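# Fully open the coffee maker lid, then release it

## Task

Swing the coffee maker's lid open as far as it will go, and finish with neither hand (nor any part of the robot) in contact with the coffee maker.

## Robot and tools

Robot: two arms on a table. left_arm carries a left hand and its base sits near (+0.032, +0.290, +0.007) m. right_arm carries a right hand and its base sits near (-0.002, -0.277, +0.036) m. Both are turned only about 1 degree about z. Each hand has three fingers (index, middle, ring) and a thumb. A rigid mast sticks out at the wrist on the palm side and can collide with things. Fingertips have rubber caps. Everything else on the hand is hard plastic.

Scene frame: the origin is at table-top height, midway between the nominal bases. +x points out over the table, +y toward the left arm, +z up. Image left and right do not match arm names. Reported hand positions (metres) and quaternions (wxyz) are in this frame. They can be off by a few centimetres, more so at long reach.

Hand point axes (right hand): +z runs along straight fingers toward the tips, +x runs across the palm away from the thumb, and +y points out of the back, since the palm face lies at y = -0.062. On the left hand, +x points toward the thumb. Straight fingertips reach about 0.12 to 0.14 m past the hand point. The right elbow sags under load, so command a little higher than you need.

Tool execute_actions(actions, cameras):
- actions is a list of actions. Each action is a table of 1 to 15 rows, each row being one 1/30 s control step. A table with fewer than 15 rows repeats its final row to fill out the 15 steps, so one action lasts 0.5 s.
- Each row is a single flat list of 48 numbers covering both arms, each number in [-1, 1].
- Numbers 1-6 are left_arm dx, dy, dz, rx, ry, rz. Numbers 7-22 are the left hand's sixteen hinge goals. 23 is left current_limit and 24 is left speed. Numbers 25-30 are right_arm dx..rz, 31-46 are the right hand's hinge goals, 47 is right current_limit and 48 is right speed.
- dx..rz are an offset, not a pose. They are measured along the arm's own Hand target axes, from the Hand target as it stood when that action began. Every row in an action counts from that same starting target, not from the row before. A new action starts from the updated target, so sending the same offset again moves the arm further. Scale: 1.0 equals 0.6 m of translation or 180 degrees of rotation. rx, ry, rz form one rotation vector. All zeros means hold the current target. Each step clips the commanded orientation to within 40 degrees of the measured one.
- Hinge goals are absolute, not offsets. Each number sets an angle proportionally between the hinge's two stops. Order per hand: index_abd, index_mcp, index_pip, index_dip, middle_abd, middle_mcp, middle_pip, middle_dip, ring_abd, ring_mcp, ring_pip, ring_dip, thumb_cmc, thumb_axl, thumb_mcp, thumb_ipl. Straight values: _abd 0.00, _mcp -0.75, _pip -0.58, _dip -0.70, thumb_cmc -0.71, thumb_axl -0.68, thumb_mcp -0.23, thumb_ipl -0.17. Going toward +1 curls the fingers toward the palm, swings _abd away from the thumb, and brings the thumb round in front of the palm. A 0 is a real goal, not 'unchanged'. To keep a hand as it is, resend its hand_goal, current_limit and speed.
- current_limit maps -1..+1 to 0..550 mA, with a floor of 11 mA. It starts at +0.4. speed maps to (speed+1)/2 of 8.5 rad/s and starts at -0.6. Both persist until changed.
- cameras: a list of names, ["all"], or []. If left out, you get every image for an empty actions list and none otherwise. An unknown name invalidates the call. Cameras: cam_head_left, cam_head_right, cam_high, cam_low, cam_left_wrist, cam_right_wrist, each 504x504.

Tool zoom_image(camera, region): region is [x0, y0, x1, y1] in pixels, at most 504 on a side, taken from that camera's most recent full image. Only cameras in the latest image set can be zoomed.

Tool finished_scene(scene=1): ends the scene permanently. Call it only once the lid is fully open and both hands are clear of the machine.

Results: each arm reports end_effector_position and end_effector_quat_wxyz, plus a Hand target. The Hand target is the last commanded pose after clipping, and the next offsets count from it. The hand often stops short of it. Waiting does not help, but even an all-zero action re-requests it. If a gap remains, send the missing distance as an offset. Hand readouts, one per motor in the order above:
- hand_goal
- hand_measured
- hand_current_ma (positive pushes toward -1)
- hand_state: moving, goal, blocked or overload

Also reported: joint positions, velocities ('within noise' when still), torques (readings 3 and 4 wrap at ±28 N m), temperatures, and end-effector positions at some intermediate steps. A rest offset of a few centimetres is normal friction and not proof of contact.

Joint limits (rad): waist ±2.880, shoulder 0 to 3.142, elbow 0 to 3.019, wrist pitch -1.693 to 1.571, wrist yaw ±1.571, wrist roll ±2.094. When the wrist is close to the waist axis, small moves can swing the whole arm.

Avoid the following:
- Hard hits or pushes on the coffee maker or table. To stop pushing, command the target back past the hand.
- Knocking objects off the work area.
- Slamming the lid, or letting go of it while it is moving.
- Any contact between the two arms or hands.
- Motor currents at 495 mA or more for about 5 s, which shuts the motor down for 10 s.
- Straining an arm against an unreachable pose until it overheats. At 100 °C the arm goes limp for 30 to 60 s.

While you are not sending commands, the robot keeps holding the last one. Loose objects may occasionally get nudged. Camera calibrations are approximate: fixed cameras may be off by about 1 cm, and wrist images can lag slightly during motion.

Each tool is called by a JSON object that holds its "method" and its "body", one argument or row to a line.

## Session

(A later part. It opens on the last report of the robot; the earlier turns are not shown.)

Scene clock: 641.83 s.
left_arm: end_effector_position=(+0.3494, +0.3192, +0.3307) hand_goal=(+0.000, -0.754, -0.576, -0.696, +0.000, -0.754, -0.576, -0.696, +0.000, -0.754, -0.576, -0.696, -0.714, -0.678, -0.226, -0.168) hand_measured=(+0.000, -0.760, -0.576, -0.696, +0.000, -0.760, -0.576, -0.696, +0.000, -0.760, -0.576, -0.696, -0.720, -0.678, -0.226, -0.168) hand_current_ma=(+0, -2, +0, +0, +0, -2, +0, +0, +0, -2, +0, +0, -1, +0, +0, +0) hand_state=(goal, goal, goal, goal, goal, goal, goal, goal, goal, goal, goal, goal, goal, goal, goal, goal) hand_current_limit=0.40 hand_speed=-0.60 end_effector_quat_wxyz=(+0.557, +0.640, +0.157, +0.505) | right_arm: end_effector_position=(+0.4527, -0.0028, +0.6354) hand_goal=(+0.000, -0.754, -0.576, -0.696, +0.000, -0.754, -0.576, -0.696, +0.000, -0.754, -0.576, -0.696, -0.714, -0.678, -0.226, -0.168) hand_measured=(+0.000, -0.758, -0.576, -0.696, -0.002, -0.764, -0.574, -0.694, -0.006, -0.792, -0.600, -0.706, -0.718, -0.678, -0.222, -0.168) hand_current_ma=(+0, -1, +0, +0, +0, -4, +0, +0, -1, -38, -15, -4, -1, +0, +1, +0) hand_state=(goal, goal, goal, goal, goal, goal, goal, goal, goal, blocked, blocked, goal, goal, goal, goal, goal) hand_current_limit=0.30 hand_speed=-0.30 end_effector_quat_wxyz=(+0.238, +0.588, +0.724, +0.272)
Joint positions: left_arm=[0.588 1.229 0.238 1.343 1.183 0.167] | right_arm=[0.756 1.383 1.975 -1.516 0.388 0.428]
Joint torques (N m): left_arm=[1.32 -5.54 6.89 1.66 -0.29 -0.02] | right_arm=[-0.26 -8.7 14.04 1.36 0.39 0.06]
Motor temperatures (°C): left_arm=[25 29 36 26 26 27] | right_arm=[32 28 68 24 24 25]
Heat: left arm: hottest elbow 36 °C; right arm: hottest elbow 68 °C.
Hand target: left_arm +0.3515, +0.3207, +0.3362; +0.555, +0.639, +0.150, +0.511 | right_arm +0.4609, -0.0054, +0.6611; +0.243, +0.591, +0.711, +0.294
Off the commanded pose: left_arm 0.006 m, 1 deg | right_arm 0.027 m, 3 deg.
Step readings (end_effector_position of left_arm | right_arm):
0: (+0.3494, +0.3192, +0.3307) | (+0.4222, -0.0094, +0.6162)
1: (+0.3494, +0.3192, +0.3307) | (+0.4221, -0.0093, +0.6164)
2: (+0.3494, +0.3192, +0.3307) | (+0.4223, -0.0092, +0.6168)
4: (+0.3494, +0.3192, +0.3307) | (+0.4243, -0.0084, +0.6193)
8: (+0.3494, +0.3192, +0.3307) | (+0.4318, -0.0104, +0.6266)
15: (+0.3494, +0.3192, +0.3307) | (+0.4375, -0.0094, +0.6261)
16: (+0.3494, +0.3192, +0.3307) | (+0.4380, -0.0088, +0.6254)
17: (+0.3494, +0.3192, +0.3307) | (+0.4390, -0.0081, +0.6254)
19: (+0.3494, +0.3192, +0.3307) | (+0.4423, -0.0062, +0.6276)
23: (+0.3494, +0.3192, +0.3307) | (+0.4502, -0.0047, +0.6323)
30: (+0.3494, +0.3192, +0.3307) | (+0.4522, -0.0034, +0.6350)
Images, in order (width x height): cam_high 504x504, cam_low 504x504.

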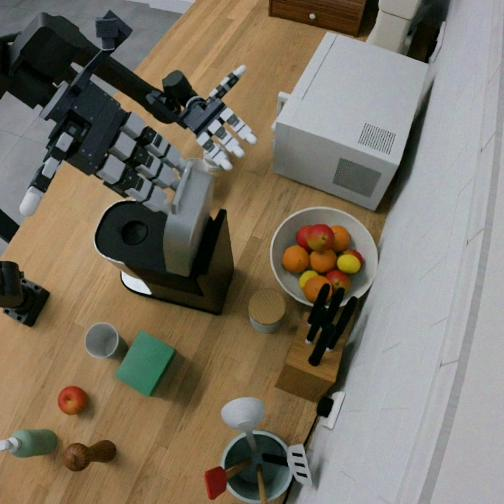

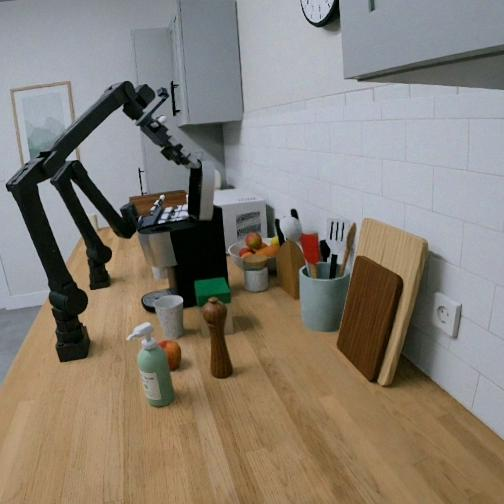

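{"method": "execute_actions", "body": {
  "actions": [
    [[0,0,0,0,0,0,0,-0.754,-0.576,-0.696,0,-0.754,-0.576,-0.696,0,-0.754,-0.576,-0.696,-0.714,-0.678,-0.226,-0.168,0.4,-0.6,0,0.018,0.018,0,0,0,0,-0.754,-0.576,-0.696,0,-0.754,-0.576,-0.696,0,-0.754,-0.576,-0.696,-0.714,-0.678,-0.226,-0.168,0.3,-0.3]]
  ],
  "cameras": ["cam_low","cam_high","cam_right_wrist"]
}}

{"method": "zoom_image", "body": {
  "camera": "cam_low",
  "region": [130, 120, 250, 240]
}}

{"method": "zoom_image", "body": {
  "camera": "cam_high",
  "region": [90, 110, 260, 280]
}}

Scene clock: 650.23 s.
left_arm: end_effector_position=(+0.3494, +0.3192, +0.3307) hand_goal=(+0.000, -0.754, -0.576, -0.696, +0.000, -0.754, -0.576, -0.696, +0.000, -0.754, -0.576, -0.696, -0.714, -0.678, -0.226, -0.168) hand_measured=(+0.000, -0.760, -0.576, -0.696, +0.000, -0.760, -0.576, -0.696, +0.000, -0.760, -0.576, -0.696, -0.720, -0.678, -0.226, -0.168) hand_current_ma=(+0, -2, +0, +0, +0, -2, +0, +0, +0, -2, +0, +0, -1, +0, +0, +0) hand_state=(goal, goal, goal, goal, goal, goal, goal, goal, goal, goal, goal, goal, goal, goal, goal, goal) hand_current_limit=0.40 hand_speed=-0.60 end_effector_quat_wxyz=(+0.557, +0.640, +0.157, +0.505) | right_arm: end_effector_position=(+0.4638, -0.0007, +0.6387) hand_goal=(+0.000, -0.754, -0.576, -0.696, +0.000, -0.754, -0.576, -0.696, +0.000, -0.754, -0.576, -0.696, -0.714, -0.678, -0.226, -0.168) hand_measured=(+0.000, -0.760, -0.578, -0.696, -0.002, -0.764, -0.574, -0.694, -0.012, -0.810, -0.612, -0.714, -0.718, -0.678, -0.222, -0.168) hand_current_ma=(+0, -2, +0, +0, +0, -4, +0, +0, -3, -76, -31, -9, -1, +0, +1, +0) hand_state=(goal, goal, goal, goal, goal, goal, goal, goal, goal, blocked, blocked, goal, goal, goal, goal, goal) hand_current_limit=0.30 hand_speed=-0.30 end_effector_quat_wxyz=(+0.236, +0.586, +0.725, +0.274)
Joint positions: left_arm=[0.588 1.229 0.238 1.343 1.183 0.167] | right_arm=[0.738 1.409 2.01 -1.516 0.372 0.409]
Joint torques (N m): left_arm=[1.32 -5.36 6.91 1.69 -0.3 0] | right_arm=[-0.56 -8.76 13.86 1.58 0.46 0.08]
Motor temperatures (°C): left_arm=[25 29 36 26 26 27] | right_arm=[32 28 66 24 24 25]
Heat: left arm: hottest elbow 36 °C; right arm: hottest elbow 66 °C.
Hand target: left_arm +0.3515, +0.3207, +0.3362; +0.555, +0.639, +0.150, +0.511 | right_arm +0.4759, -0.0028, +0.6613; +0.243, +0.591, +0.711, +0.294
Off the commanded pose: left_arm 0.006 m, 1 deg | right_arm 0.025 m, 3 deg.
Step readings (end_effector_position of left_arm | right_arm):
0: (+0.3494, +0.3192, +0.3307) | (+0.4527, -0.0028, +0.6354)
1: (+0.3494, +0.3192, +0.3307) | (+0.4528, -0.0029, +0.6354)
2: (+0.3494, +0.3192, +0.3307) | (+0.4532, -0.0027, +0.6354)
4: (+0.3494, +0.3192, +0.3307) | (+0.4555, -0.0023, +0.6366)
8: (+0.3494, +0.3192, +0.3307) | (+0.4605, -0.0021, +0.6382)
15: (+0.3494, +0.3192, +0.3307) | (+0.4638, -0.0008, +0.6385)
camera_calibration:
cam_right_wrist: T_world_to_cam=[[0.628943, -0.65248, 0.422731, -0.52384], [-0.773477, -0.580053, 0.255483, 0.141604], [0.0785085, -0.487657, -0.869498, 0.645058], [0, 0, 0, 1]] pos_world=[0.388351, 0.0549103, 0.746143]
Images, in order (width x height): cam_high 504x504, cam_low 504x504, cam_right_wrist 504x504.

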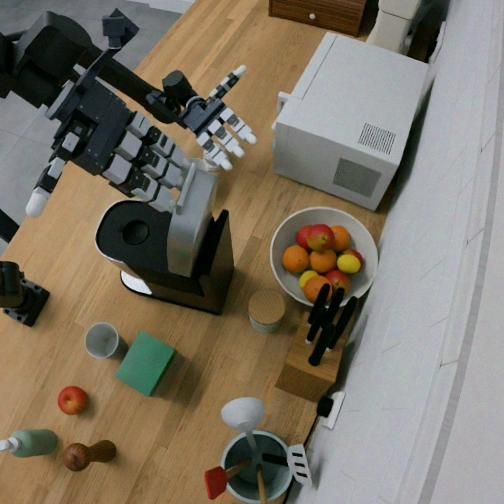

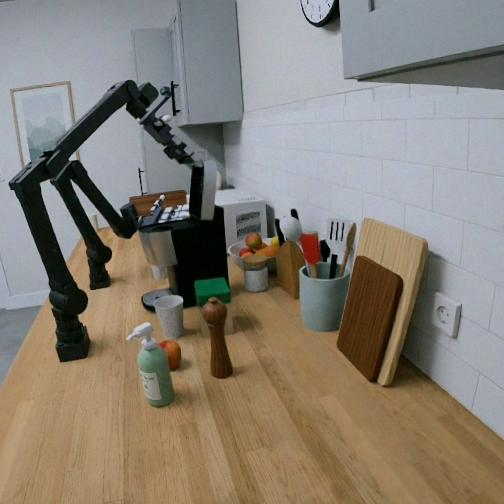

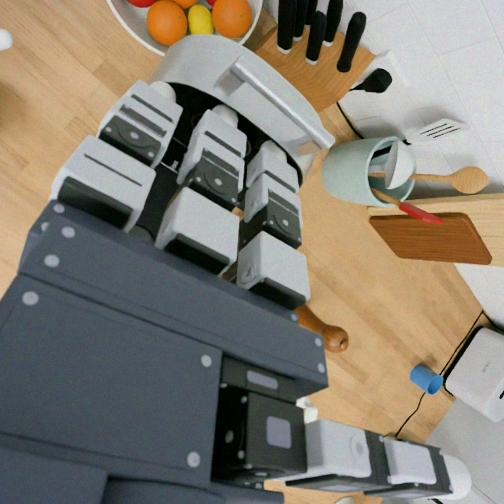

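Scaled by 4.200.

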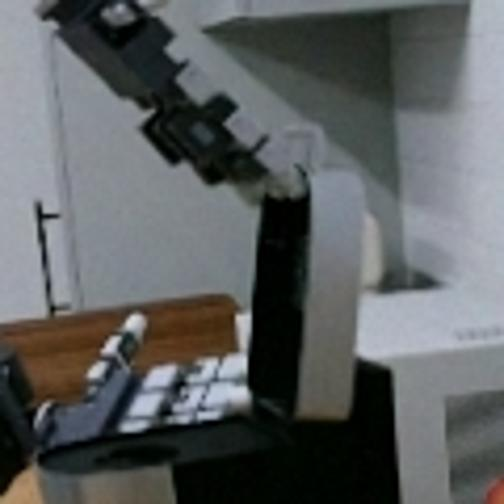

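Scaled by 2.965.

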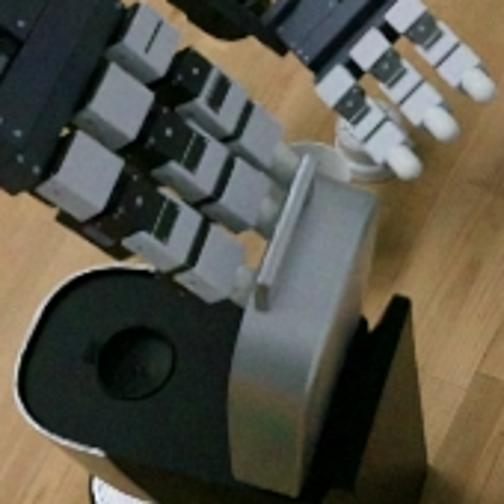

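{"method": "execute_actions", "body": {
  "actions": [
    [[0,0,0,0,0,0,0,-0.754,-0.576,-0.696,0,-0.754,-0.576,-0.696,0,-0.754,-0.576,-0.696,-0.714,-0.678,-0.226,-0.168,0.4,-0.6,0,-0.042,-0.042,0,0,0,0,-0.754,-0.576,-0.696,0,-0.754,-0.576,-0.696,0,-0.754,-0.576,-0.696,-0.714,-0.678,-0.226,-0.168,0.3,-0.3]],
    [[0,0,0,0,0,0,0,-0.754,-0.576,-0.696,0,-0.754,-0.576,-0.696,0,-0.754,-0.576,-0.696,-0.714,-0.678,-0.226,-0.168,0.4,-0.6,0,-0.07,-0.07,0,0,0,0,-0.754,-0.576,-0.696,0,-0.754,-0.576,-0.696,0,-0.754,-0.576,-0.696,-0.714,-0.678,-0.226,-0.168,0.3,-0.3]]
  ],
  "cameras": ["cam_low","cam_high","cam_head_left"]
}}

{"method": "zoom_image", "body": {
  "camera": "cam_low",
  "region": [130, 120, 250, 240]
}}

{"method": "zoom_image", "body": {
  "camera": "cam_high",
  "region": [90, 110, 260, 280]
}}

Scene clock: 669.20 s.
left_arm: end_effector_position=(+0.3494, +0.3192, +0.3307) hand_goal=(+0.000, -0.754, -0.576, -0.696, +0.000, -0.754, -0.576, -0.696, +0.000, -0.754, -0.576, -0.696, -0.714, -0.678, -0.226, -0.168) hand_measured=(+0.000, -0.760, -0.576, -0.696, +0.000, -0.760, -0.576, -0.696, +0.000, -0.760, -0.576, -0.696, -0.720, -0.678, -0.226, -0.168) hand_current_ma=(+0, -2, +0, +0, +0, -2, +0, +0, +0, -2, +0, +0, -1, +0, +0, +0) hand_state=(goal, goal, goal, goal, goal, goal, goal, goal, goal, goal, goal, goal, goal, goal, goal, goal) hand_current_limit=0.40 hand_speed=-0.60 end_effector_quat_wxyz=(+0.557, +0.640, +0.157, +0.505) | right_arm: end_effector_position=(+0.3840, -0.0233, +0.6673) hand_goal=(+0.000, -0.754, -0.576, -0.696, +0.000, -0.754, -0.576, -0.696, +0.000, -0.754, -0.576, -0.696, -0.714, -0.678, -0.226, -0.168) hand_measured=(+0.002, -0.764, -0.582, -0.698, -0.002, -0.762, -0.576, -0.694, -0.002, -0.762, -0.580, -0.700, -0.718, -0.678, -0.222, -0.168) hand_current_ma=(+0, -4, -1, +0, +0, -3, +0, +0, +0, -3, -1, +0, -1, +0, +1, +0) hand_state=(goal, goal, goal, goal, goal, goal, goal, goal, goal, goal, goal, goal, goal, goal, goal, goal) hand_current_limit=0.30 hand_speed=-0.30 end_effector_quat_wxyz=(+0.245, +0.591, +0.708, +0.300)
Joint positions: left_arm=[0.588 1.229 0.238 1.343 1.183 0.167] | right_arm=[0.868 1.259 1.933 -1.576 0.471 0.533]
Joint torques (N m): left_arm=[1.32 -5.25 6.9 1.63 -0.3 0] | right_arm=[1.61 -7.65 7.32 0.88 0.48 0.17]
Motor temperatures (°C): left_arm=[24 29 36 26 26 27] | right_arm=[31 28 61 24 24 24]
Heat: left arm: hottest elbow 36 °C; right arm: hottest elbow 61 °C.
Hand target: left_arm +0.3515, +0.3207, +0.3362; +0.555, +0.639, +0.150, +0.511 | right_arm +0.3825, -0.0202, +0.6613; +0.243, +0.591, +0.711, +0.294
Off the commanded pose: left_arm 0.006 m, 1 deg | right_arm 0.007 m, 1 deg.
Step readings (end_effector_position of left_arm | right_arm):
0: (+0.3494, +0.3192, +0.3307) | (+0.4639, -0.0006, +0.6385)
1: (+0.3494, +0.3192, +0.3307) | (+0.4639, -0.0006, +0.6385)
2: (+0.3494, +0.3192, +0.3307) | (+0.4639, -0.0009, +0.6385)
4: (+0.3494, +0.3192, +0.3307) | (+0.4622, -0.0014, +0.6397)
8: (+0.3494, +0.3192, +0.3307) | (+0.4546, -0.0003, +0.6419)
15: (+0.3494, +0.3192, +0.3307) | (+0.4489, -0.0040, +0.6484)
16: (+0.3494, +0.3192, +0.3307) | (+0.4486, -0.0045, +0.6489)
17: (+0.3494, +0.3192, +0.3307) | (+0.4469, -0.0045, +0.6489)
19: (+0.3494, +0.3192, +0.3307) | (+0.4387, -0.0069, +0.6467)
23: (+0.3494, +0.3192, +0.3307) | (+0.4108, -0.0070, +0.6476)
30: (+0.3494, +0.3192, +0.3307) | (+0.3846, -0.0208, +0.6695)
Images, in order (width x height): cam_head_left 504x504, cam_high 504x504, cam_low 504x504.

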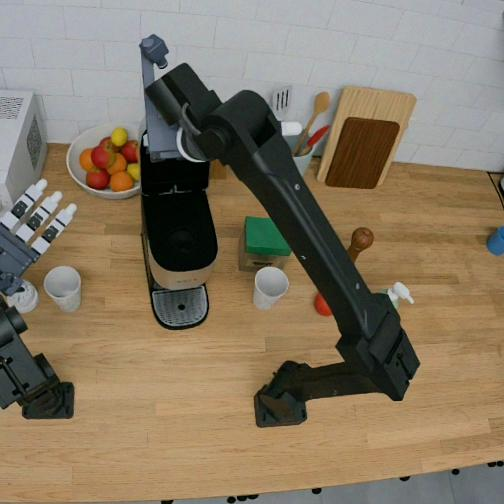

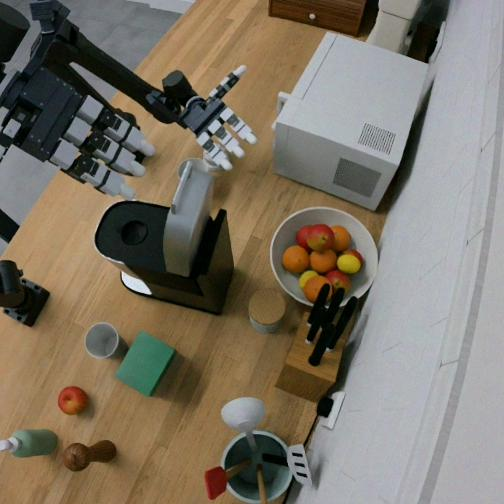

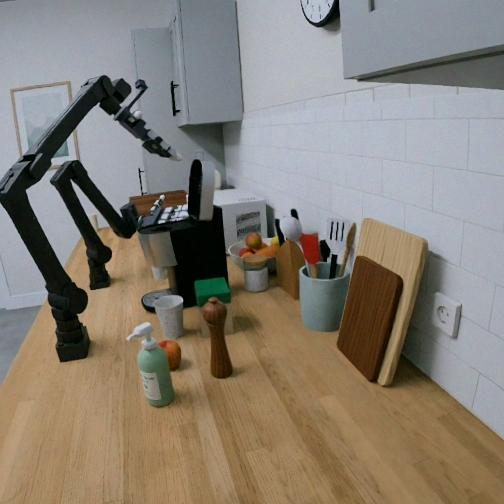

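Scaled by 4.200.

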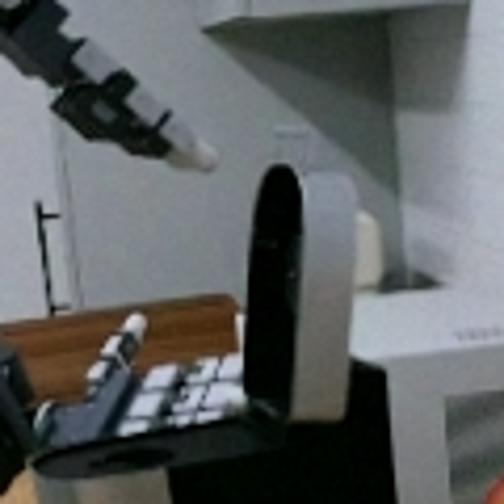

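Scaled by 2.965.

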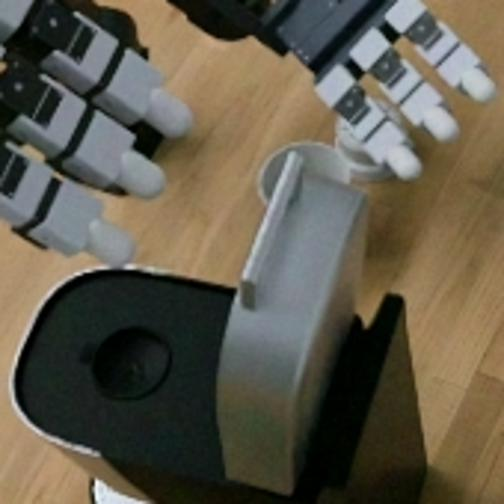

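{"method": "finished_scene", "body": {

}}

The scene is finished: the task was done.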